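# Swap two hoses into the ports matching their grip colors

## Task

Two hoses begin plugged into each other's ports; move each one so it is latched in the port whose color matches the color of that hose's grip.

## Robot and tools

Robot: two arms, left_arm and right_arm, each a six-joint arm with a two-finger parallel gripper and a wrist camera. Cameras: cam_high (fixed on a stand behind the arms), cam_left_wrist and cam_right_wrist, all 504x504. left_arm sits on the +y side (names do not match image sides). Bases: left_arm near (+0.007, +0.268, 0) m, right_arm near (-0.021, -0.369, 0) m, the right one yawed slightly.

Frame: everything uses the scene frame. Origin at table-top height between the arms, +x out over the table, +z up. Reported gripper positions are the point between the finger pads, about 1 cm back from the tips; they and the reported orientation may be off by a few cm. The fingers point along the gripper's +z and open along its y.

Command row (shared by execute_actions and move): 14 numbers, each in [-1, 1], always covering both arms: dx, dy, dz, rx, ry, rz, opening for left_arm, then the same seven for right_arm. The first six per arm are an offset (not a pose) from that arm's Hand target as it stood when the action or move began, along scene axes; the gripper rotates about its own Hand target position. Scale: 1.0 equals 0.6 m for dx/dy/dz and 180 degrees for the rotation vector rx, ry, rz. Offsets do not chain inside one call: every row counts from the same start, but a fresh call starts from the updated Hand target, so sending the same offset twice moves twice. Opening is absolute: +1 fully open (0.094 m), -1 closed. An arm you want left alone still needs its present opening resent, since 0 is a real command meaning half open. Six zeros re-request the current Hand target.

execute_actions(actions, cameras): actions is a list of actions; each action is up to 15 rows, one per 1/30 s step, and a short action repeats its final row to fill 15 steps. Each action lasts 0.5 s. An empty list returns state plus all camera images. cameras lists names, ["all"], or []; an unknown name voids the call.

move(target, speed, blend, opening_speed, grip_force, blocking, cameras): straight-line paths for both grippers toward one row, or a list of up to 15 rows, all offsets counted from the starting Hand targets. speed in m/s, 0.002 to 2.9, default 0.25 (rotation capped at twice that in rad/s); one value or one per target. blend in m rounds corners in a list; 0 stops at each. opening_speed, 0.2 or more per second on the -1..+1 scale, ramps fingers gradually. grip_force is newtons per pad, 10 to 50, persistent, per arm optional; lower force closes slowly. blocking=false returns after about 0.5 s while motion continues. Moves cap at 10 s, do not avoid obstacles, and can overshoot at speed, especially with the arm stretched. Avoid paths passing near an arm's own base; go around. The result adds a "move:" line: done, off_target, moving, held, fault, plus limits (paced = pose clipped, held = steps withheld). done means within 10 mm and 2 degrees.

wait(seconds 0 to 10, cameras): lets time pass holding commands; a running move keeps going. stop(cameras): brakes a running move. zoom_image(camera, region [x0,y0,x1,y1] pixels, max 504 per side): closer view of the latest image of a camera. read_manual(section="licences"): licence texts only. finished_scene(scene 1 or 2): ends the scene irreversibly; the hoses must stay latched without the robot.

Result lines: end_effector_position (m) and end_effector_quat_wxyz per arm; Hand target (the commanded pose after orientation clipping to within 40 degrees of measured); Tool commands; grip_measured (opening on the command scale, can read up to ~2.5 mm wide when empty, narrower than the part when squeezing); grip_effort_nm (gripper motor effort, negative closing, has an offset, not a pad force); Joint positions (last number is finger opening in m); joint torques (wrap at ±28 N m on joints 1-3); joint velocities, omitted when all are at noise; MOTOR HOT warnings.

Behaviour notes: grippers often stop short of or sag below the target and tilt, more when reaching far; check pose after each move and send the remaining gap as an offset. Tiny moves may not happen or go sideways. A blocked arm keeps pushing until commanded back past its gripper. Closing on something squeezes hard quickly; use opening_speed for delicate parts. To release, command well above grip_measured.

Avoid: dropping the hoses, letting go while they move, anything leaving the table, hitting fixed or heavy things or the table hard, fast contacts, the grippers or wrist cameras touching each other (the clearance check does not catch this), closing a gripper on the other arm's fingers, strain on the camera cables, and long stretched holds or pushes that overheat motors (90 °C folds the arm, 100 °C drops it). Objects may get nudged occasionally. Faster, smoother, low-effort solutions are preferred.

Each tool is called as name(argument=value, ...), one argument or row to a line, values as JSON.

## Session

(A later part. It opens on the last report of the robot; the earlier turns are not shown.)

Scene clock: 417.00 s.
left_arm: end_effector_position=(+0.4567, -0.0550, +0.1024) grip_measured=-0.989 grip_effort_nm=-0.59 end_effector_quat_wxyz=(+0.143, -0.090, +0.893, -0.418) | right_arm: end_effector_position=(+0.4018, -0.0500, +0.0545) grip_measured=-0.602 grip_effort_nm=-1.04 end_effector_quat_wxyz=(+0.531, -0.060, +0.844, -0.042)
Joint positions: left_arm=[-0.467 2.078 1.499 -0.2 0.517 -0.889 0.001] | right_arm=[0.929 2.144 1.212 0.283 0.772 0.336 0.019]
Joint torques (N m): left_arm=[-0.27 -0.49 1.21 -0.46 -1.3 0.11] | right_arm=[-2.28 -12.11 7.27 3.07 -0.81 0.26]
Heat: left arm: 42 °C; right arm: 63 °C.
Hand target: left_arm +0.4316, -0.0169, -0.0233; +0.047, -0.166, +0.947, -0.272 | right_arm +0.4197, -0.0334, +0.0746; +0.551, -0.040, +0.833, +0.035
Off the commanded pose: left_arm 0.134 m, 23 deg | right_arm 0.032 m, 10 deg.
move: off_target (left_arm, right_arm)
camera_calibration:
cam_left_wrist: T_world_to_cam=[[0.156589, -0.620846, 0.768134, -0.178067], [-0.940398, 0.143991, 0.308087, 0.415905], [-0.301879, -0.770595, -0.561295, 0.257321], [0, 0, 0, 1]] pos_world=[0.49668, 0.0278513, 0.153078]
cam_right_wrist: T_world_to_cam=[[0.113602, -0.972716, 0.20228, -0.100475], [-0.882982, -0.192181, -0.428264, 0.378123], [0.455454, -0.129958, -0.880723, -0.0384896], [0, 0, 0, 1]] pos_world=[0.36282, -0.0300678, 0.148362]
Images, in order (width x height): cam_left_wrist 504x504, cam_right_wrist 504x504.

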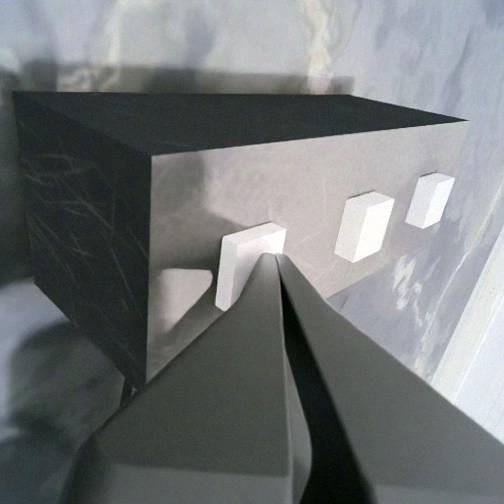

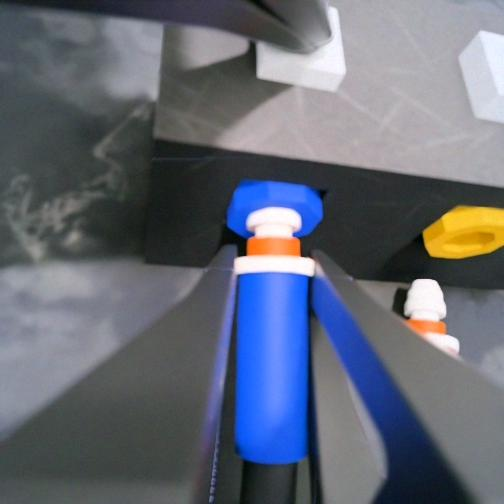

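move(
  target=[-0.01,0.012,-0.06,0,0,0,-1,0,0,0,0,0,0,-0.75],
  speed=0.12,
  cameras=["cam_left_wrist","cam_right_wrist"],
)

zoom_image(
  camera="cam_right_wrist",
  region=[220, 0, 504, 200],
)

Scene clock: 418.67 s.
left_arm: end_effector_position=(+0.4572, -0.0562, +0.0974) grip_measured=-0.989 grip_effort_nm=-0.59 end_effector_quat_wxyz=(+0.168, -0.074, +0.878, -0.442) | right_arm: end_effector_position=(+0.4018, -0.0500, +0.0545) grip_measured=-0.602 grip_effort_nm=-1.04 end_effector_quat_wxyz=(+0.531, -0.060, +0.844, -0.042)
Joint positions: left_arm=[-0.463 2.069 1.402 -0.03 0.536 -0.887 0.001] | right_arm=[0.929 2.144 1.212 0.283 0.772 0.336 0.019]
Joint torques (N m): left_arm=[0.12 1.31 -1.06 -0.8 -1.44 0.25] | right_arm=[-2.24 -12.08 7.24 3.08 -0.81 0.27]
Heat: left arm: 42 °C; right arm: 63 °C.
Hand target: left_arm +0.4255, -0.0097, -0.0595; +0.047, -0.166, +0.947, -0.272 | right_arm +0.4197, -0.0334, +0.0746; +0.551, -0.040, +0.833, +0.035
Off the commanded pose: left_arm 0.166 m, 27 deg | right_arm 0.032 m, 10 deg.
move: off_target (left_arm, right_arm)
camera_calibration:
cam_left_wrist: T_world_to_cam=[[0.096219, -0.584855, 0.805411, -0.148979], [-0.95709, 0.167853, 0.236227, 0.433963], [-0.273349, -0.79358, -0.543609, 0.23767], [0, 0, 0, 1]] pos_world=[0.494643, 0.0286373, 0.146675]
cam_right_wrist: T_world_to_cam=[[0.113602, -0.972716, 0.20228, -0.100475], [-0.882982, -0.192181, -0.428264, 0.378123], [0.455454, -0.129958, -0.880723, -0.0384896], [0, 0, 0, 1]] pos_world=[0.36282, -0.0300678, 0.148362]
Images, in order (width x height): cam_left_wrist 504x504, cam_right_wrist 504x504.

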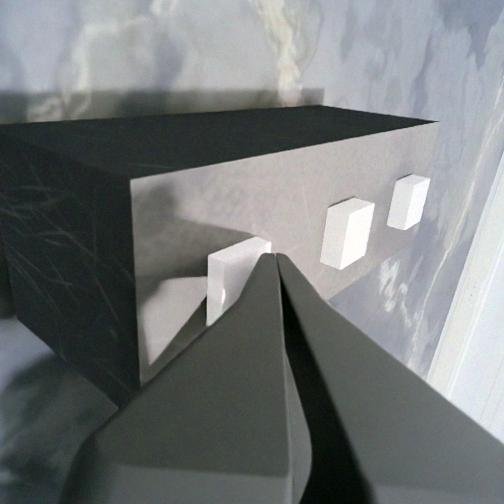

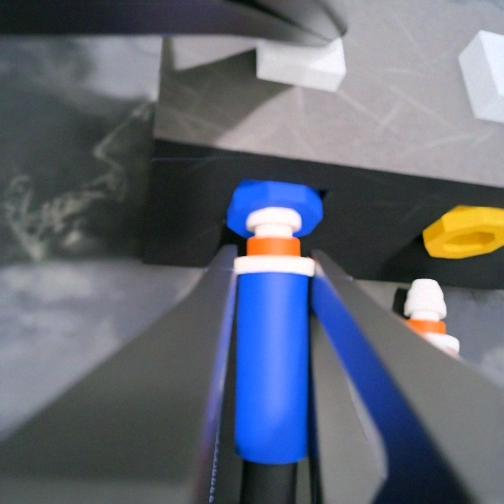

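Scaled by 1.775 from the camera's 504x504 image, which has a finer 720x720 frame.

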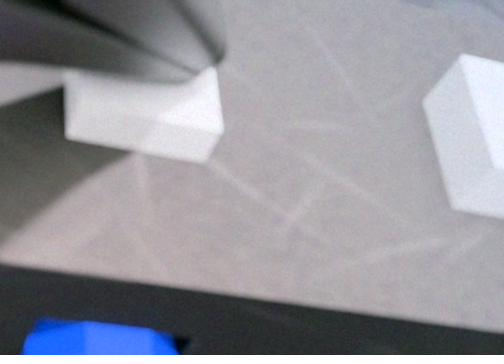

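move(
  target=[
    [0.055,-0.02,0.34,0,0,0,-1,0,0,0,0,0,0,-0.75],
    [0.04,0.1,0.43,0,0,0,-1,0,0,0,0,0,0,-0.75],
    [-0.01,0.116,0.43,0.0,0.0,0,-1,0,0,0,0,0,0,-0.75],
    [-0.132,0.1243,0.309,-0.0776,-0.553,-0.184,-1,0,0,0,0,0,0,-0.75],
  ],
  speed=0.3,
  blend=[0.01,0.03,0.03,0],
  cameras=["cam_left_wrist","cam_right_wrist"],
)

zoom_image(
  camera="cam_left_wrist",
  region=[210, 120, 350, 232],
)

zoom_image(
  camera="cam_right_wrist",
  region=[180, 100, 380, 300],
)

Scene clock: 424.20 s.
left_arm: end_effector_position=(+0.3437, +0.0646, +0.1189) grip_measured=-0.989 grip_effort_nm=-0.59 end_effector_quat_wxyz=(+0.595, +0.351, +0.613, -0.384) | right_arm: end_effector_position=(+0.4018, -0.0500, +0.0545) grip_measured=-0.602 grip_effort_nm=-1.05 end_effector_quat_wxyz=(+0.531, -0.060, +0.844, -0.042)
Joint positions: left_arm=[-0.188 1.939 0.416 1.528 0.904 -0.057 0.001] | right_arm=[0.929 2.144 1.212 0.283 0.772 0.336 0.019]
Joint torques (N m): left_arm=[0.44 -5.11 4.83 2.07 0.17 0.14] | right_arm=[-2.19 -12.18 7.27 3.08 -0.82 0.26]
Heat: left arm: 42 °C; right arm: 63 °C.
Hand target: left_arm +0.3463, +0.0648, +0.1260; +0.654, +0.335, +0.548, -0.400 | right_arm +0.4197, -0.0334, +0.0746; +0.551, -0.040, +0.833, +0.035
Off the commanded pose: left_arm 0.008 m, 10 deg | right_arm 0.032 m, 10 deg.
joint sent to its limit (left arm) — joint 4 (wrist pitch), upper limit. The joint targets are off in orientation, not in position.
move: off_target (left_arm, right_arm); blend cut to 0.0157 m at target 2, 0.0157 m at target 3
camera_calibration:
cam_left_wrist: T_world_to_cam=[[-0.861769, -0.480013, 0.164137, 0.313882], [-0.408162, 0.463926, -0.786242, 0.21376], [0.301259, -0.744554, -0.59572, 0.119784], [0, 0, 0, 1]] pos_world=[0.321657, 0.140684, 0.187905]
cam_right_wrist: T_world_to_cam=[[0.113602, -0.972716, 0.20228, -0.100475], [-0.882982, -0.192181, -0.428264, 0.378123], [0.455454, -0.129958, -0.880723, -0.0384896], [0, 0, 0, 1]] pos_world=[0.36282, -0.0300678, 0.148362]
Images, in order (width x height): cam_left_wrist 504x504, cam_right_wrist 504x504.

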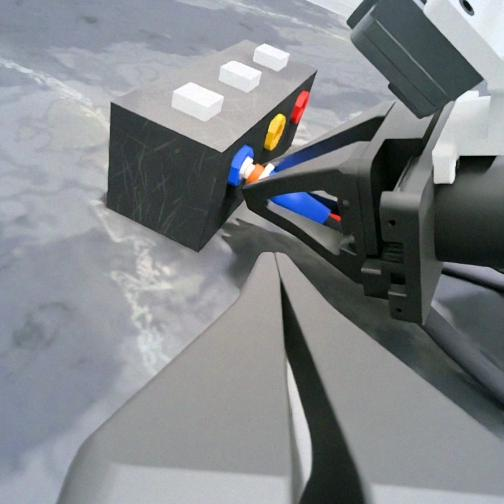

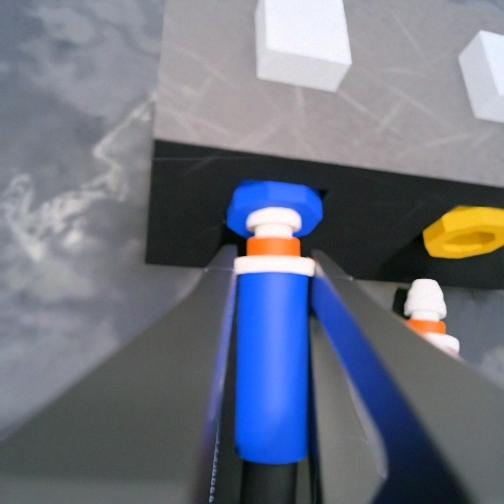

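Scaled by 3.600 from the camera's 504x504 image, which has a finer 720x720 frame.

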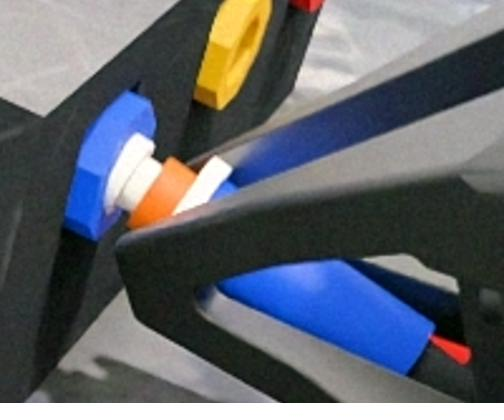

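Scaled by 2.520 from the camera's 504x504 image, which has a finer 720x720 frame.

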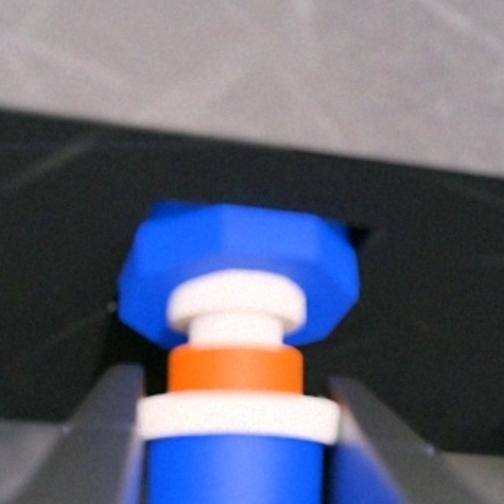

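move(
  target=[
    [0,0,0,0,0,0,-1,-0.026,-0.026,-0.032,0,0,0,-0.75],
    [0,0,0,0,0,0,-1,-0.026,-0.026,-0.032,0,0,0,-0.15],
    [0,0,0,0,0,0,-1,-0.06,-0.036,0.0,0.0062,-0.0496,0,-0.15],
    [0,0,0,0,0,0,-1,-0.052,-0.0345,-0.069,0.0072,-0.058,0,-0.15],
  ],
  speed=0.1,
  blend=[0,0,0.003,0],
  opening_speed=0.7,
  cameras=["cam_left_wrist","cam_right_wrist"],
)

zoom_image(
  camera="cam_left_wrist",
  region=[210, 120, 350, 232],
)

Scene clock: 429.17 s.
left_arm: end_effector_position=(+0.3435, +0.0645, +0.1189) grip_measured=-0.989 grip_effort_nm=-0.59 end_effector_quat_wxyz=(+0.595, +0.351, +0.612, -0.384) | right_arm: end_effector_position=(+0.3900, -0.0502, +0.0536) grip_measured=-0.152 grip_effort_nm=0.10 end_effector_quat_wxyz=(+0.638, -0.024, +0.768, +0.057)
Joint positions: left_arm=[-0.188 1.939 0.416 1.529 0.905 -0.056 0.001] | right_arm=[0.943 2.24 0.963 1.026 0.757 0.232 0.04]
Joint torques (N m): left_arm=[0.44 -5.09 4.86 2.07 0.16 0.14] | right_arm=[-0.02 -7.54 4.16 2.08 0.07 0.03]
Heat: left arm: 42 °C; right arm: 62 °C.
Hand target: left_arm +0.3463, +0.0648, +0.1261; +0.654, +0.335, +0.548, -0.400 | right_arm +0.3886, -0.0540, +0.0332; +0.625, -0.037, +0.779, +0.041
Off the commanded pose: left_arm 0.008 m, 10 deg | right_arm 0.021 m, 3 deg.
joint sent to its limit (left arm) — joint 4 (wrist pitch), upper limit. The joint targets are off in orientation, not in position.
move: off_target (left_arm, right_arm); target 2's new opening was sent with right_arm's hand 0.004 m and 3 deg from that target
camera_calibration:
cam_left_wrist: T_world_to_cam=[[-0.862487, -0.479078, 0.163095, 0.314042], [-0.406779, 0.464541, -0.786596, 0.213304], [0.301076, -0.744773, -0.595539, 0.119795], [0, 0, 0, 1]] pos_world=[0.321558, 0.140582, 0.187907]
cam_right_wrist: T_world_to_cam=[[0.144628, -0.989186, 0.0243656, -0.102604], [-0.733028, -0.123651, -0.668865, 0.325136], [0.664645, 0.0788762, -0.742984, -0.112457], [0, 0, 0, 1]] pos_world=[0.327917, -0.0524206, 0.136418]
Images, in order (width x height): cam_left_wrist 504x504, cam_right_wrist 504x504.

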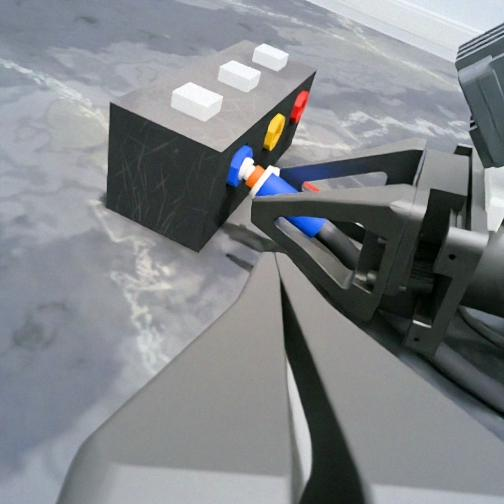

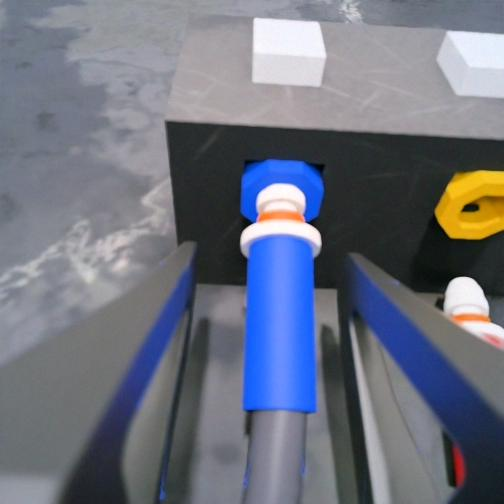

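Scaled by 3.600 from the camera's 504x504 image, which has a finer 720x720 frame.

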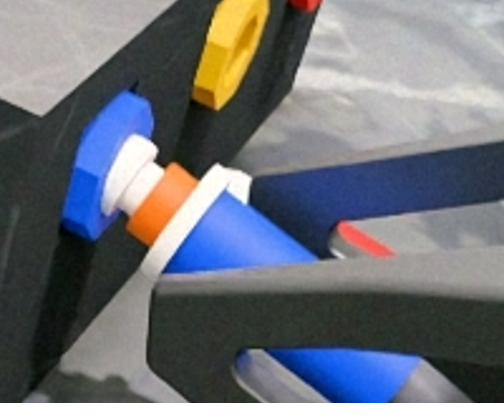

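move(
  target=[
    [0,0,0,0,0,0,-1,-0.01,-0.01,0.03,0.0022,-0.018,0,-0.15],
    [0,0,0,0,0,0,-1,-0.001,-0.001,-0.012,0.0045,-0.036,0,-0.15],
  ],
  speed=0.1,
  blend=[0.003,0],
  cameras=["cam_left_wrist","cam_right_wrist"],
)

zoom_image(
  camera="cam_left_wrist",
  region=[210, 120, 350, 232],
)

Scene clock: 431.13 s.
left_arm: end_effector_position=(+0.3435, +0.0645, +0.1189) grip_measured=-0.989 grip_effort_nm=-0.59 end_effector_quat_wxyz=(+0.595, +0.351, +0.612, -0.384) | right_arm: end_effector_position=(+0.3862, -0.0536, +0.0584) grip_measured=-0.152 grip_effort_nm=0.10 end_effector_quat_wxyz=(+0.691, -0.008, +0.719, +0.073)
Joint positions: left_arm=[-0.188 1.939 0.416 1.529 0.905 -0.056 0.001] | right_arm=[0.951 2.353 0.938 1.367 0.783 0.128 0.04]
Joint torques (N m): left_arm=[0.49 -5.09 4.86 2.08 0.17 0.14] | right_arm=[-0.16 -6.41 4.6 1.49 -0.05 -0.01]
Heat: left arm: 42 °C; right arm: 62 °C.
Hand target: left_arm +0.3463, +0.0648, +0.1261; +0.654, +0.335, +0.548, -0.400 | right_arm +0.3880, -0.0547, +0.0260; +0.668, -0.034, +0.742, +0.044
Off the commanded pose: left_arm 0.008 m, 10 deg | right_arm 0.032 m, 6 deg.
joint sent to its limit (left arm) — joint 4 (wrist pitch), upper limit. The joint targets are off in orientation, not in position.
move: off_target (left_arm, right_arm)
camera_calibration:
cam_left_wrist: T_world_to_cam=[[-0.862487, -0.479078, 0.163095, 0.314042], [-0.406779, 0.464541, -0.786596, 0.213304], [0.301076, -0.744773, -0.595539, 0.119795], [0, 0, 0, 1]] pos_world=[0.321558, 0.140582, 0.187907]
cam_right_wrist: T_world_to_cam=[[0.136995, -0.990539, -0.0081038, -0.100724], [-0.631419, -0.0810181, -0.771198, 0.294171], [0.763245, 0.110767, -0.636544, -0.148784], [0, 0, 0, 1]] pos_world=[0.313102, -0.0594572, 0.131341]
Images, in order (width x height): cam_left_wrist 504x504, cam_right_wrist 504x504.

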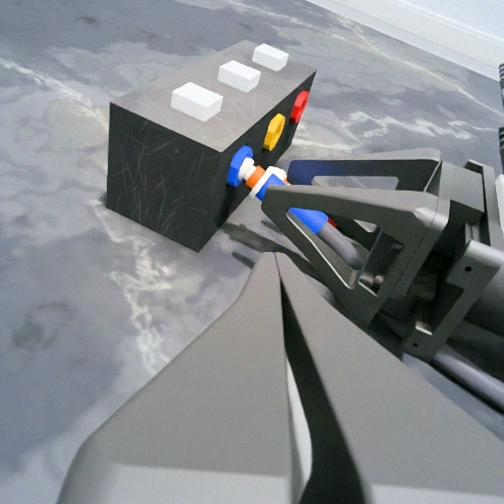

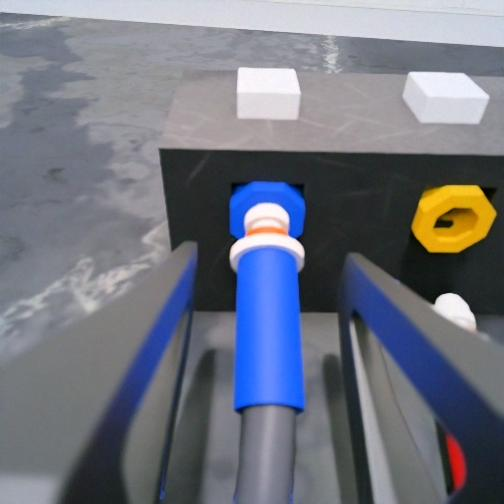

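Scaled by 3.600 from the camera's 504x504 image, which has a finer 720x720 frame.

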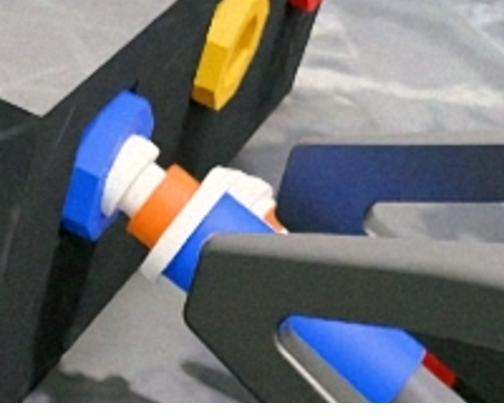

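move(
  target=[
    [0,0,0,0,0,0,-1,-0.01,-0.015,0.055,-0.003,0.024,0,-0.15],
    [0,0,0,0,0,0,-1,-0.0005,-0.0005,-0.003,-0.0055,0.044,0,-0.15],
    [0,0,0,0,0,0,-1,-0.0005,-0.0005,-0.003,-0.0055,0.044,0,-0.75],
  ],
  speed=0.1,
  blend=[0.003,0,0],
  opening_speed=0.7,
  cameras=["cam_left_wrist","cam_right_wrist"],
)

zoom_image(
  camera="cam_left_wrist",
  region=[210, 120, 350, 232],
)

Scene clock: 433.73 s.
left_arm: end_effector_position=(+0.3435, +0.0645, +0.1189) grip_measured=-0.989 grip_effort_nm=-0.59 end_effector_quat_wxyz=(+0.595, +0.351, +0.612, -0.384) | right_arm: end_effector_position=(+0.3860, -0.0534, +0.0485) grip_measured=-0.641 grip_effort_nm=-1.03 end_effector_quat_wxyz=(+0.637, -0.022, +0.768, +0.059)
Joint positions: left_arm=[-0.188 1.939 0.416 1.529 0.905 -0.056 0.001] | right_arm=[0.945 2.247 0.94 1.054 0.757 0.239 0.017]
Joint torques (N m): left_arm=[0.47 -5.08 4.86 2.07 0.17 0.14] | right_arm=[-0.32 -7.41 5.68 1.45 0 0.16]
Heat: left arm: 42 °C; right arm: 61 °C.
Hand target: left_arm +0.3463, +0.0648, +0.1261; +0.654, +0.335, +0.548, -0.400 | right_arm +0.3877, -0.0550, +0.0242; +0.615, -0.037, +0.787, +0.040
Off the commanded pose: left_arm 0.008 m, 10 deg | right_arm 0.024 m, 4 deg.
joint sent to its limit (left arm) — joint 4 (wrist pitch), upper limit. The joint targets are off in orientation, not in position.
move: off_target (left_arm, right_arm); target 3's new opening was sent with right_arm's hand 0.023 m and 4 deg from that target
camera_calibration:
cam_left_wrist: T_world_to_cam=[[-0.862487, -0.479078, 0.163095, 0.314042], [-0.406779, 0.464541, -0.786596, 0.213304], [0.301076, -0.744773, -0.595539, 0.119795], [0, 0, 0, 1]] pos_world=[0.321558, 0.140582, 0.187907]
cam_right_wrist: T_world_to_cam=[[0.144889, -0.989275, 0.0185007, -0.104903], [-0.734093, -0.120014, -0.668359, 0.319028], [0.663411, 0.0832565, -0.743609, -0.112629], [0, 0, 0, 1]] pos_world=[0.324115, -0.0561125, 0.131414]
Images, in order (width x height): cam_left_wrist 504x504, cam_right_wrist 504x504.

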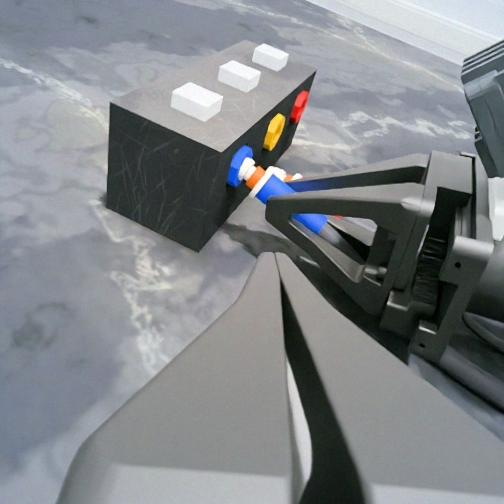

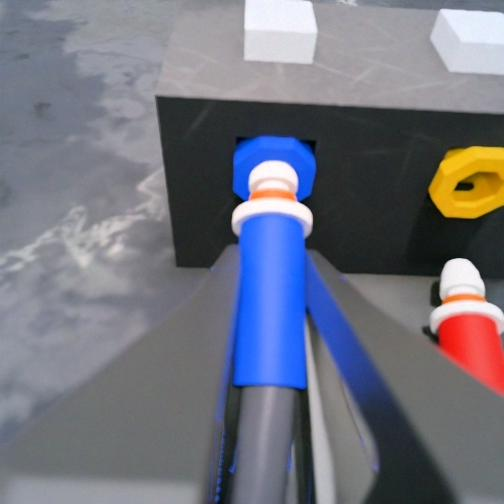

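Scaled by 3.600 from the camera's 504x504 image, which has a finer 720x720 frame.

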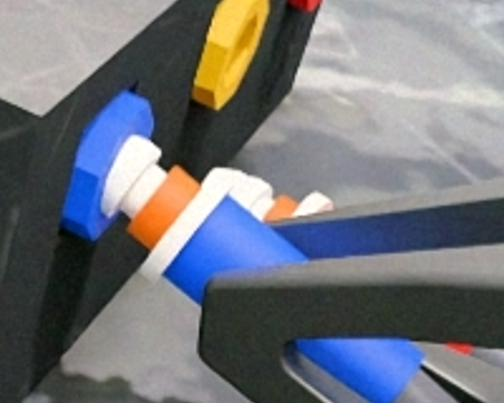

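move(
  target=[
    [0,0,0,0,0,0,-1,0.003,0.003,0.045,-0.0072,0.0579,0,-0.75],
    [0,0,0,0,0,0,-1,0.12,0.05,0.065,-0.002,0.02,0.01,-0.75],
  ],
  speed=0.12,
  blend=0,
  cameras=["cam_left_wrist","cam_right_wrist"],
)

zoom_image(
  camera="cam_left_wrist",
  region=[210, 120, 350, 232],
)

zoom_image(
  camera="cam_right_wrist",
  region=[180, 100, 380, 300],
)

Scene clock: 436.37 s.
left_arm: end_effector_position=(+0.3435, +0.0645, +0.1189) grip_measured=-0.989 grip_effort_nm=-0.59 end_effector_quat_wxyz=(+0.595, +0.351, +0.612, -0.384) | right_arm: end_effector_position=(+0.3991, -0.0510, +0.0496) grip_measured=-0.645 grip_effort_nm=-1.05 end_effector_quat_wxyz=(+0.563, -0.067, +0.823, -0.031)
Joint positions: left_arm=[-0.188 1.939 0.416 1.529 0.905 -0.056 0.001] | right_arm=[0.934 2.165 1.122 0.504 0.782 0.262 0.017]
Joint torques (N m): left_arm=[0.47 -5.09 4.86 2.07 0.17 0.14] | right_arm=[-7.23 -5.2 15.53 3.46 -1.44 -0.27]
Heat: left arm: 42 °C; right arm: 61 °C.
Hand target: left_arm +0.3463, +0.0648, +0.1261; +0.654, +0.335, +0.548, -0.400 | right_arm +0.4597, -0.0248, +0.0634; +0.589, -0.050, +0.805, +0.048
Off the commanded pose: left_arm 0.008 m, 10 deg | right_arm 0.067 m, 10 deg.
joint sent to its limit (left arm) — joint 4 (wrist pitch), upper limit. The joint targets are off in orientation, not in position.
move: off_target (left_arm, right_arm)
camera_calibration:
cam_left_wrist: T_world_to_cam=[[-0.862487, -0.479078, 0.163095, 0.314042], [-0.406779, 0.464541, -0.786596, 0.213304], [0.301076, -0.744773, -0.595539, 0.119795], [0, 0, 0, 1]] pos_world=[0.321558, 0.140582, 0.187907]
cam_right_wrist: T_world_to_cam=[[0.12449, -0.972246, 0.198089, -0.104339], [-0.84311, -0.208911, -0.495502, 0.360049], [0.523133, -0.105326, -0.845718, -0.0693825], [0, 0, 0, 1]] pos_world=[0.352846, -0.0335331, 0.140395]
Images, in order (width x height): cam_left_wrist 504x504, cam_right_wrist 504x504.

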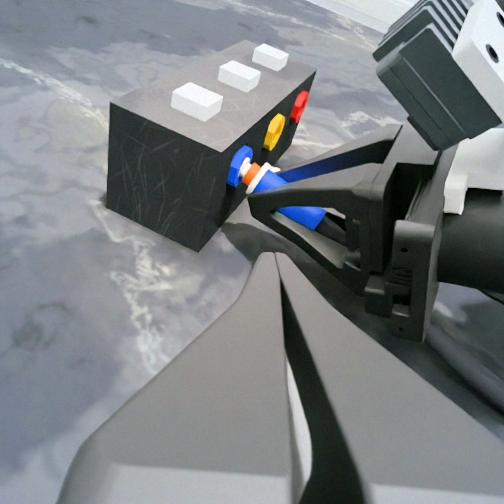

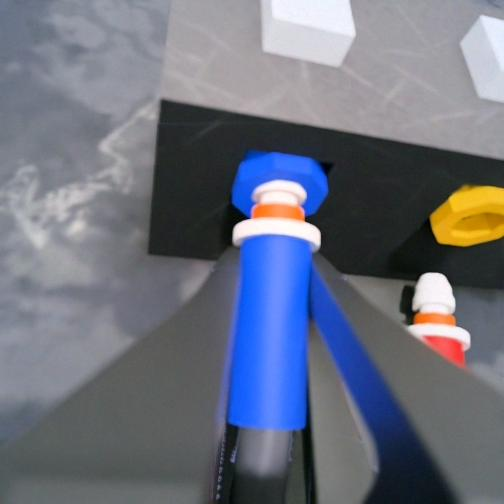

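Scaled by 3.600 from the camera's 504x504 image, which has a finer 720x720 frame.

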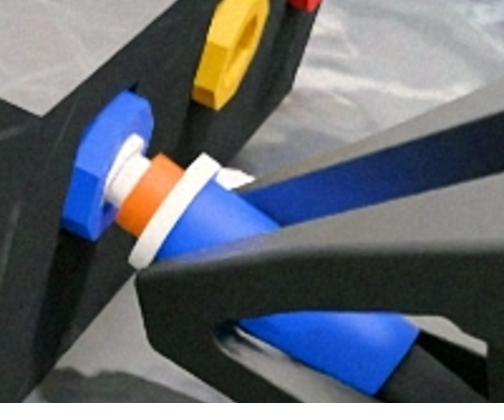

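Scaled by 2.520 from the camera's 504x504 image, which has a finer 720x720 frame.

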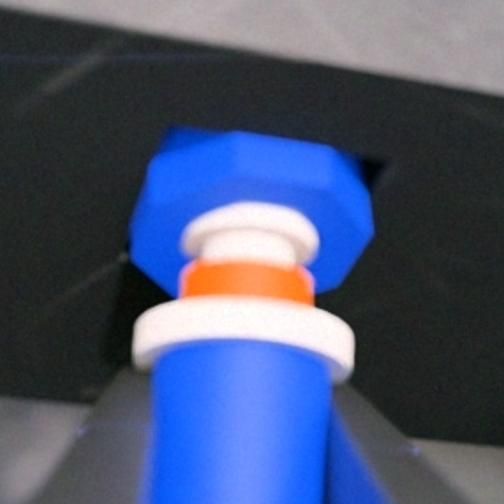

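move(
  target=[
    [0,0,0,0,0,0,-1,0.025,-0.017,0.012,-0.002,0.01,0.016,-0.75],
  ],
  speed=0.12,
  cameras=["cam_left_wrist","cam_right_wrist"],
)

zoom_image(
  camera="cam_left_wrist",
  region=[210, 120, 350, 232],
)

zoom_image(
  camera="cam_right_wrist",
  region=[180, 100, 380, 300],
)

Scene clock: 437.97 s.
left_arm: end_effector_position=(+0.3435, +0.0645, +0.1189) grip_measured=-0.989 grip_effort_nm=-0.59 end_effector_quat_wxyz=(+0.595, +0.351, +0.612, -0.384) | right_arm: end_effector_position=(+0.4059, -0.0527, +0.0430) grip_measured=-0.648 grip_effort_nm=-1.04 end_effector_quat_wxyz=(+0.538, -0.096, +0.837, -0.020)
Joint positions: left_arm=[-0.188 1.939 0.416 1.529 0.905 -0.056 0.001] | right_arm=[0.897 2.154 1.131 0.452 0.682 0.234 0.017]
Joint torques (N m): left_arm=[0.49 -5.09 4.85 2.08 0.17 0.14] | right_arm=[-9.05 -7.31 15.27 3.48 -1.45 -0.31]
Heat: left arm: 42 °C; right arm: 61 °C.
Hand target: left_arm +0.3463, +0.0648, +0.1261; +0.654, +0.335, +0.548, -0.400 | right_arm +0.4747, -0.0352, +0.0703; +0.575, -0.071, +0.813, +0.061
Off the commanded pose: left_arm 0.008 m, 10 deg | right_arm 0.076 m, 11 deg.
joint sent to its limit (left arm) — joint 4 (wrist pitch), upper limit. The joint targets are off in orientation, not in position.
move: off_target (left_arm, right_arm)
camera_calibration:
cam_left_wrist: T_world_to_cam=[[-0.862487, -0.479078, 0.163095, 0.314042], [-0.406779, 0.464541, -0.786596, 0.213304], [0.301076, -0.744773, -0.595539, 0.119795], [0, 0, 0, 1]] pos_world=[0.321558, 0.140582, 0.187907]
cam_right_wrist: T_world_to_cam=[[0.193518, -0.9594, 0.205191, -0.133132], [-0.857056, -0.267103, -0.440581, 0.362292], [0.4775, -0.0905995, -0.873948, -0.0580877], [0, 0, 0, 1]] pos_world=[0.364005, -0.0362206, 0.136171]
Images, in order (width x height): cam_left_wrist 504x504, cam_right_wrist 504x504.

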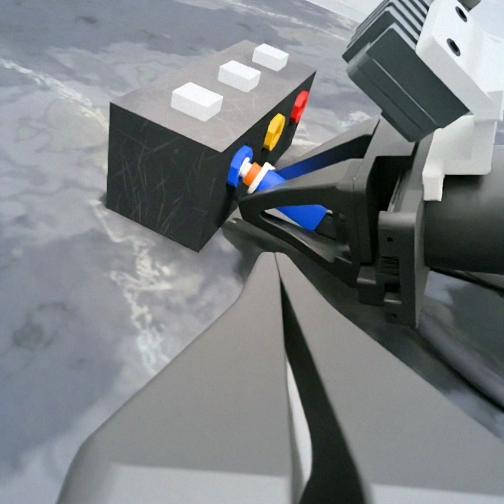

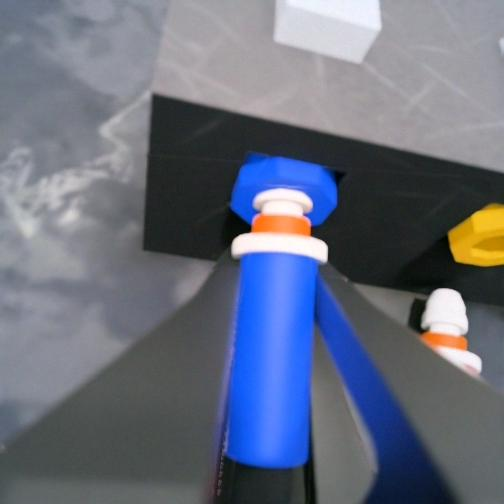

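Scaled by 3.600 from the camera's 504x504 image, which has a finer 720x720 frame.

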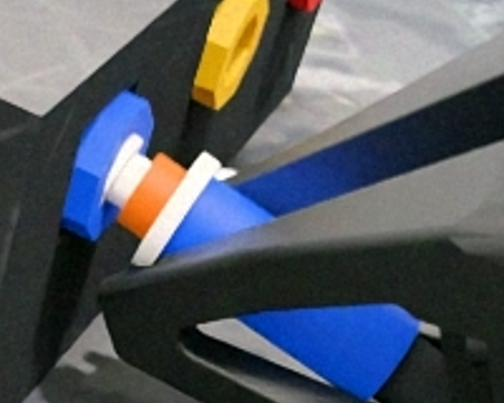

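Scaled by 2.520 from the camera's 504x504 image, which has a finer 720x720 frame.

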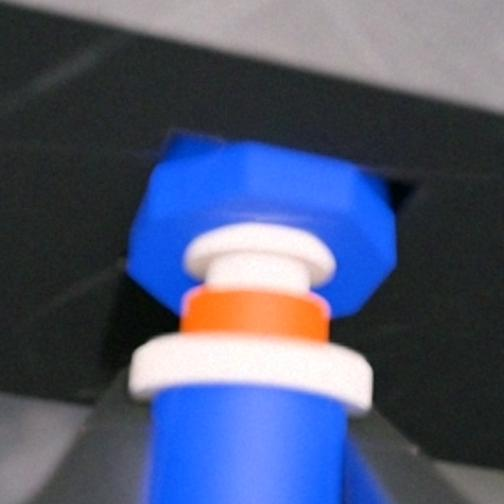

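move(
  target=[
    [0,0,0,0,0,0,-1,-0.125,-0.028,-0.025,0.0,0.0,-0.016,-0.75],
  ],
  speed=0.15,
  cameras=["cam_left_wrist","cam_right_wrist"],
)

zoom_image(
  camera="cam_left_wrist",
  region=[210, 120, 350, 232],
)

zoom_image(
  camera="cam_right_wrist",
  region=[180, 100, 380, 300],
)

Scene clock: 439.30 s.
left_arm: end_effector_position=(+0.3435, +0.0645, +0.1189) grip_measured=-0.989 grip_effort_nm=-0.59 end_effector_quat_wxyz=(+0.595, +0.351, +0.612, -0.384) | right_arm: end_effector_position=(+0.4017, -0.0501, +0.0445) grip_measured=-0.650 grip_effort_nm=-1.04 end_effector_quat_wxyz=(+0.557, -0.080, +0.826, +0.035)
Joint positions: left_arm=[-0.188 1.939 0.416 1.529 0.905 -0.056 0.001] | right_arm=[0.89 2.146 1.051 0.612 0.621 0.263 0.016]
Joint torques (N m): left_arm=[0.46 -5.09 4.86 2.08 0.17 0.14] | right_arm=[1.17 -11.52 3.51 2.86 0.57 0.44]
Heat: left arm: 42 °C; right arm: 62 °C.
Hand target: left_arm +0.3463, +0.0648, +0.1261; +0.654, +0.335, +0.548, -0.400 | right_arm +0.3997, -0.0519, +0.0555; +0.577, -0.051, +0.814, +0.047
Off the commanded pose: left_arm 0.008 m, 10 deg | right_arm 0.011 m, 4 deg.
joint sent to its limit (left arm) — joint 4 (wrist pitch), upper limit. The joint targets are off in orientation, not in position.
move: off_target (left_arm, right_arm)
camera_calibration:
cam_left_wrist: T_world_to_cam=[[-0.862487, -0.479078, 0.163095, 0.314042], [-0.406779, 0.464541, -0.786596, 0.213304], [0.301076, -0.744773, -0.595539, 0.119795], [0, 0, 0, 1]] pos_world=[0.321558, 0.140582, 0.187907]
cam_right_wrist: T_world_to_cam=[[0.221414, -0.969741, 0.102848, -0.137325], [-0.833164, -0.242921, -0.496818, 0.354237], [0.506769, 0.0243128, -0.861739, -0.0610332], [0, 0, 0, 1]] pos_world=[0.356473, -0.0456344, 0.13752]
Images, in order (width x height): cam_left_wrist 504x504, cam_right_wrist 504x504.

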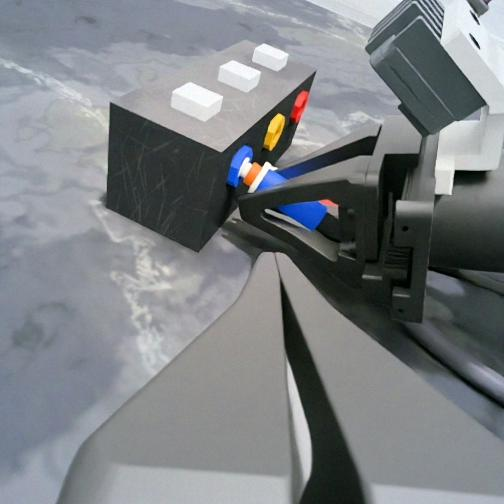

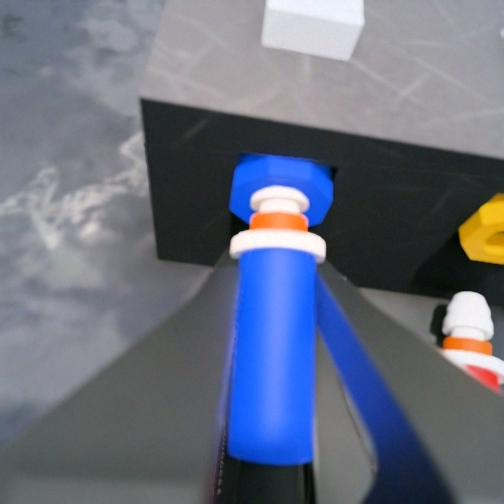

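Scaled by 3.600 from the camera's 504x504 image, which has a finer 720x720 frame.

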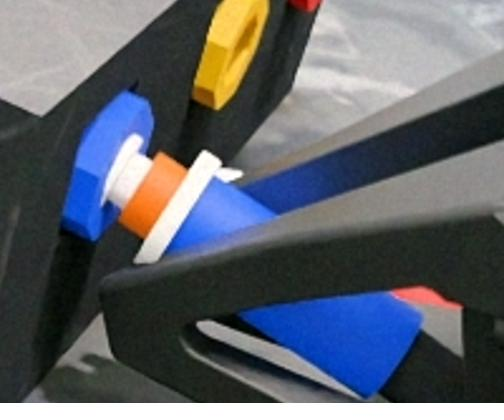

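Scaled by 2.520 from the camera's 504x504 image, which has a finer 720x720 frame.

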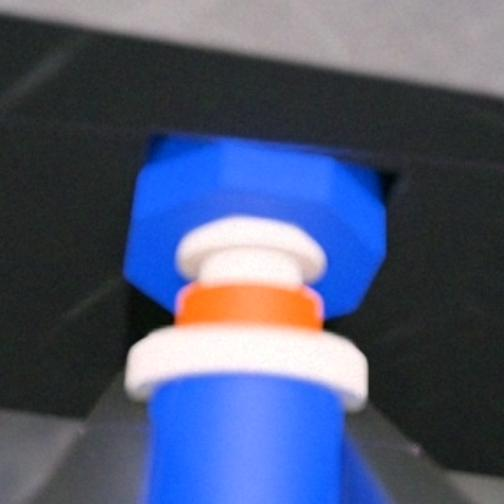

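move(
  target=[
    [0.123,-0.008,0.123,0.0776,0.553,0.184,-1,-0.006,0,0.012,0,0,0,-0.75],
    [0.1997,-0.2043,0.0113,0.0776,0.553,0.184,-1,-0.006,0,0.012,0,0,0,-0.75],
    [0.1997,-0.1998,-0.0037,0.0776,0.553,0.184,-1,-0.006,0,0.012,0,0,0,-0.75],
    [0.1988,-0.1983,-0.0357,0.0776,0.553,0.184,-1,-0.006,0,0.012,0,0,0,-0.75],
    [0.1647,-0.1623,-0.1487,0.0776,0.553,0.184,-1,-0.006,0,0.012,0,0,0,-0.75],
    [0.1427,-0.1363,-0.2387,0.0776,0.553,0.184,-1,-0.006,0,0.012,0,0,0,-0.75],
  ],
  speed=[0.25,0.25,0.1,0.1,0.1,0.1],
  blend=[0.02,0.003,0.003,0.003,0,0],
  cameras=["cam_left_wrist","cam_right_wrist"],
)

zoom_image(
  camera="cam_right_wrist",
  region=[180, 0, 464, 200],
)

Scene clock: 446.60 s.
left_arm: end_effector_position=(+0.4583, -0.0556, +0.1020) grip_measured=-0.989 grip_effort_nm=-0.59 end_effector_quat_wxyz=(+0.130, -0.100, +0.897, -0.411) | right_arm: end_effector_position=(+0.4014, -0.0502, +0.0441) grip_measured=-0.650 grip_effort_nm=-1.04 end_effector_quat_wxyz=(+0.556, -0.079, +0.827, +0.036)
Joint positions: left_arm=[-0.467 2.095 1.544 -0.255 0.517 -0.899 0] | right_arm=[0.89 2.146 1.049 0.612 0.621 0.265 0.016]
Joint torques (N m): left_arm=[-0.21 -1.78 -0.12 -0.27 -1.28 0.25] | right_arm=[1.69 -13.52 3.02 2.63 0.62 0.44]
Heat: left arm: 42 °C; right arm: 63 °C.
Hand target: left_arm +0.4320, -0.0168, -0.0171; +0.048, -0.166, +0.947, -0.272 | right_arm +0.3960, -0.0519, +0.0626; +0.576, -0.051, +0.814, +0.047
Off the commanded pose: left_arm 0.128 m, 21 deg | right_arm 0.019 m, 4 deg.
move: off_target (left_arm, right_arm)
camera_calibration:
cam_left_wrist: T_world_to_cam=[[0.186193, -0.626852, 0.756564, -0.191065], [-0.930603, 0.134467, 0.340437, 0.409232], [-0.315137, -0.767448, -0.558313, 0.263039], [0, 0, 0, 1]] pos_world=[0.499301, 0.0270704, 0.152093]
cam_right_wrist: T_world_to_cam=[[0.221448, -0.969913, 0.101142, -0.137239], [-0.833861, -0.242112, -0.496043, 0.354084], [0.505606, 0.0255092, -0.862387, -0.0607649], [0, 0, 0, 1]] pos_world=[0.356371, -0.0458323, 0.137119]
Images, in order (width x height): cam_left_wrist 504x504, cam_right_wrist 504x504.

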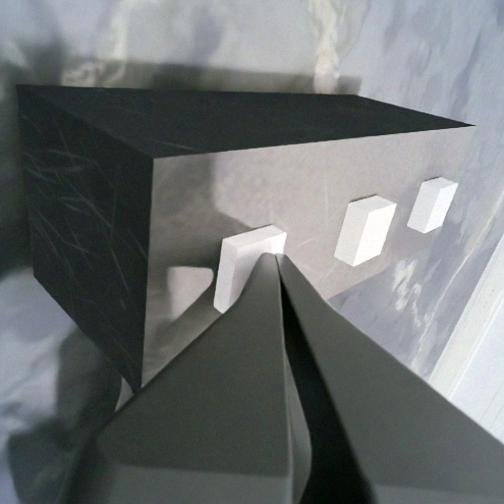

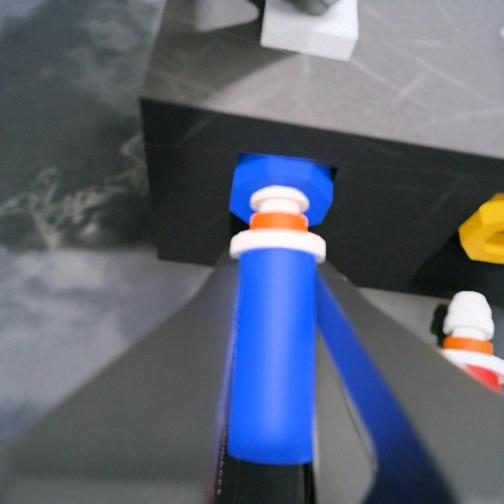

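Scaled by 1.775 from the camera's 504x504 image, which has a finer 720x720 frame.

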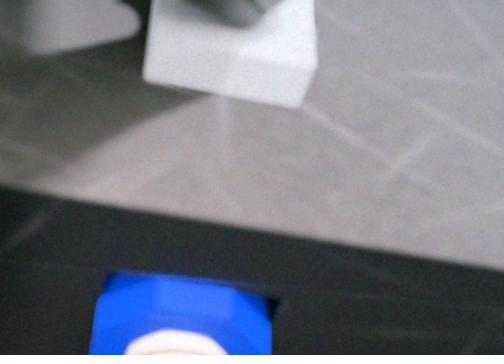

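zoom_image(
  camera="cam_left_wrist",
  region=[190, 160, 430, 340],
)

Scaled by 2.100 from the camera's 504x504 image, which has a finer 720x720 frame.

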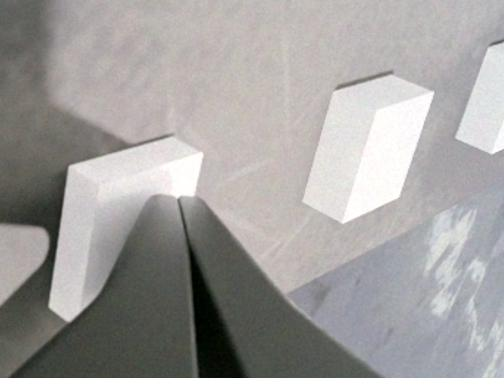

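move(
  target=[
    [0.06,-0.05,0.26,0,0,0,-1,0,0,0,0,0,0,-0.75],
    [0.0567,-0.0722,0.255,0.0889,0.0321,0,-1,0,0,0,0,0,0,-0.75],
    [0.0567,-0.068,0.235,0.0889,0.0321,0,-1,0,0,0,0,0,0,-0.75],
    [0.0558,-0.0662,0.203,0.0889,0.0321,0,-1,0,0,0,0,0,0,-0.75],
    [0.0217,-0.03,0.09,0.0889,0.0321,0,-1,0,0,0,0,0,0,-0.75],
  ],
  speed=[0.2,0.1,0.1,0.1,0.1],
  blend=[0.01,0.003,0.003,0.003,0],
  cameras=["cam_left_wrist","cam_right_wrist"],
)

zoom_image(
  camera="cam_left_wrist",
  region=[190, 160, 430, 340],
)

Scene clock: 451.53 s.
left_arm: end_effector_position=(+0.4633, -0.0548, +0.0970) grip_measured=-0.989 grip_effort_nm=-0.59 end_effector_quat_wxyz=(+0.075, -0.161, +0.964, -0.197) | right_arm: end_effector_position=(+0.4014, -0.0502, +0.0441) grip_measured=-0.650 grip_effort_nm=-1.05 end_effector_quat_wxyz=(+0.556, -0.079, +0.827, +0.036)
Joint positions: left_arm=[-0.557 2.411 2.309 -1.088 0.193 -0.924 0] | right_arm=[0.89 2.146 1.049 0.612 0.621 0.265 0.016]
Joint torques (N m): left_arm=[0.09 -6.84 0.88 0.32 -0.29 0.09] | right_arm=[1.72 -13.55 3.06 2.63 0.62 0.42]
Heat: left arm: 43 °C; right arm: 64 °C.
Hand target: left_arm +0.4450, -0.0349, +0.0368; +0.023, -0.171, +0.977, -0.129 | right_arm +0.3960, -0.0519, +0.0626; +0.576, -0.051, +0.814, +0.047
Off the commanded pose: left_arm 0.066 m, 10 deg | right_arm 0.019 m, 4 deg.
elbow stopped short (left arm): the move would have taken joint 3 (elbow) straighter than the controller allows.
move: off_target (left_arm, right_arm)
camera_calibration:
cam_left_wrist: T_world_to_cam=[[0.389052, -0.837828, 0.382992, -0.257109], [-0.836996, -0.147823, 0.526864, 0.338563], [-0.384806, -0.525541, -0.75877, 0.327416], [0, 0, 0, 1]] pos_world=[0.509396, 0.00670453, 0.168528]
cam_right_wrist: T_world_to_cam=[[0.221448, -0.969913, 0.101142, -0.137239], [-0.833861, -0.242112, -0.496043, 0.354084], [0.505606, 0.0255092, -0.862387, -0.0607649], [0, 0, 0, 1]] pos_world=[0.356371, -0.0458323, 0.137119]
Images, in order (width x height): cam_left_wrist 504x504, cam_right_wrist 504x504.

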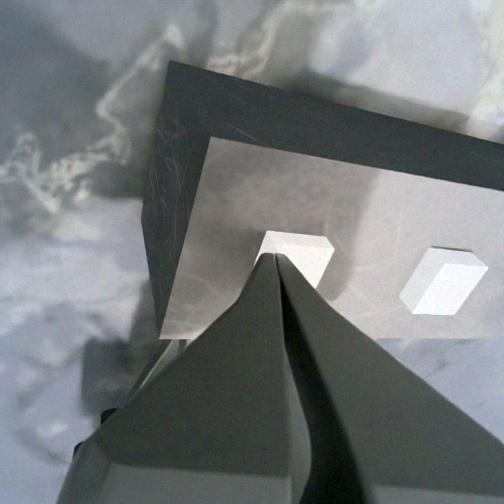

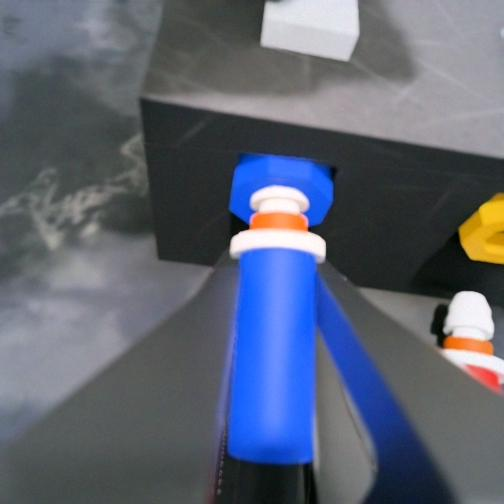

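Scaled by 2.100 from the camera's 504x504 image, which has a finer 720x720 frame.

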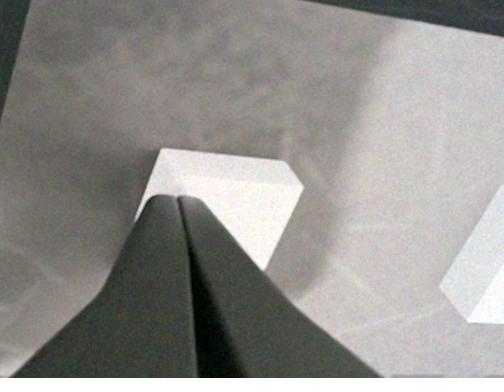

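move(
  target=[-0.012,0.012,-0.07,0,0,0,-1,0,0,0,0,0,0,-0.75],
  speed=0.1,
  cameras=["cam_left_wrist","cam_right_wrist"],
)

zoom_image(
  camera="cam_left_wrist",
  region=[190, 160, 430, 340],
)

zoom_image(
  camera="cam_right_wrist",
  region=[180, 0, 464, 200],
)

Scene clock: 452.63 s.
left_arm: end_effector_position=(+0.4612, -0.0531, +0.0955) grip_measured=-0.989 grip_effort_nm=-0.59 end_effector_quat_wxyz=(+0.097, -0.156, +0.956, -0.230) | right_arm: end_effector_position=(+0.4014, -0.0502, +0.0441) grip_measured=-0.650 grip_effort_nm=-1.04 end_effector_quat_wxyz=(+0.556, -0.079, +0.827, +0.036)
Joint positions: left_arm=[-0.548 2.293 2.064 -0.883 0.217 -0.922 0] | right_arm=[0.89 2.146 1.049 0.612 0.621 0.265 0.016]
Joint torques (N m): left_arm=[-0.27 -1.76 -0.79 0.39 -0.53 0.16] | right_arm=[1.73 -13.49 3.07 2.63 0.64 0.42]
Heat: left arm: 43 °C; right arm: 64 °C.
Hand target: left_arm +0.4377, -0.0277, -0.0052; +0.022, -0.171, +0.977, -0.129 | right_arm +0.3960, -0.0519, +0.0626; +0.576, -0.051, +0.814, +0.047
Off the commanded pose: left_arm 0.106 m, 15 deg | right_arm 0.019 m, 4 deg.
move: off_target (left_arm, right_arm)
camera_calibration:
cam_left_wrist: T_world_to_cam=[[0.36315, -0.814506, 0.45244, -0.247768], [-0.865216, -0.114617, 0.488124, 0.356356], [-0.345722, -0.56872, -0.746347, 0.304948], [0, 0, 0, 1]] pos_world=[0.503729, 0.0124661, 0.165752]
cam_right_wrist: T_world_to_cam=[[0.221448, -0.969913, 0.101142, -0.137239], [-0.833861, -0.242112, -0.496043, 0.354084], [0.505606, 0.0255092, -0.862387, -0.0607649], [0, 0, 0, 1]] pos_world=[0.356371, -0.0458323, 0.137119]
Images, in order (width x height): cam_left_wrist 504x504, cam_right_wrist 504x504.

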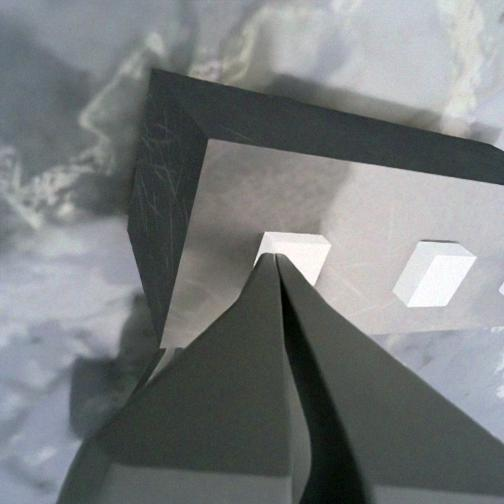

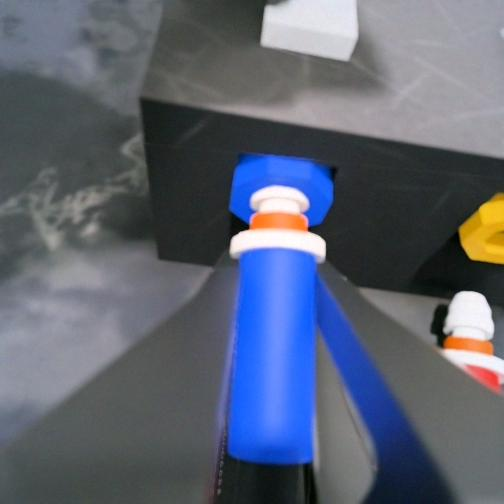

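Scaled by 2.100 from the camera's 504x504 image, which has a finer 720x720 frame.

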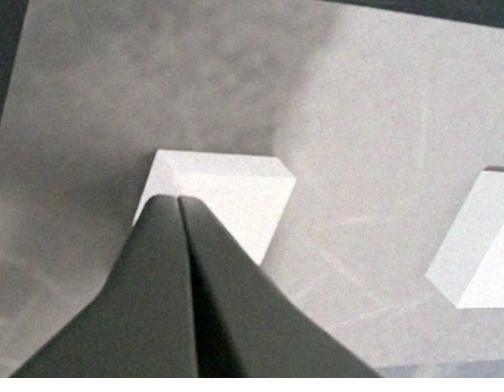

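Scaled by 1.775 from the camera's 504x504 image, which has a finer 720x720 frame.

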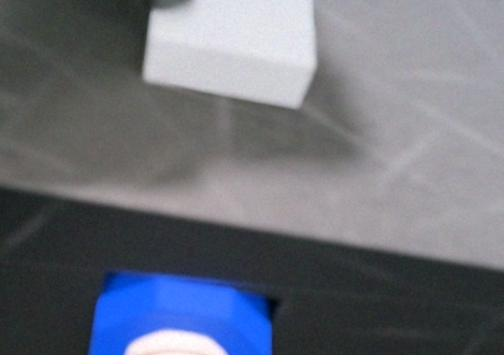

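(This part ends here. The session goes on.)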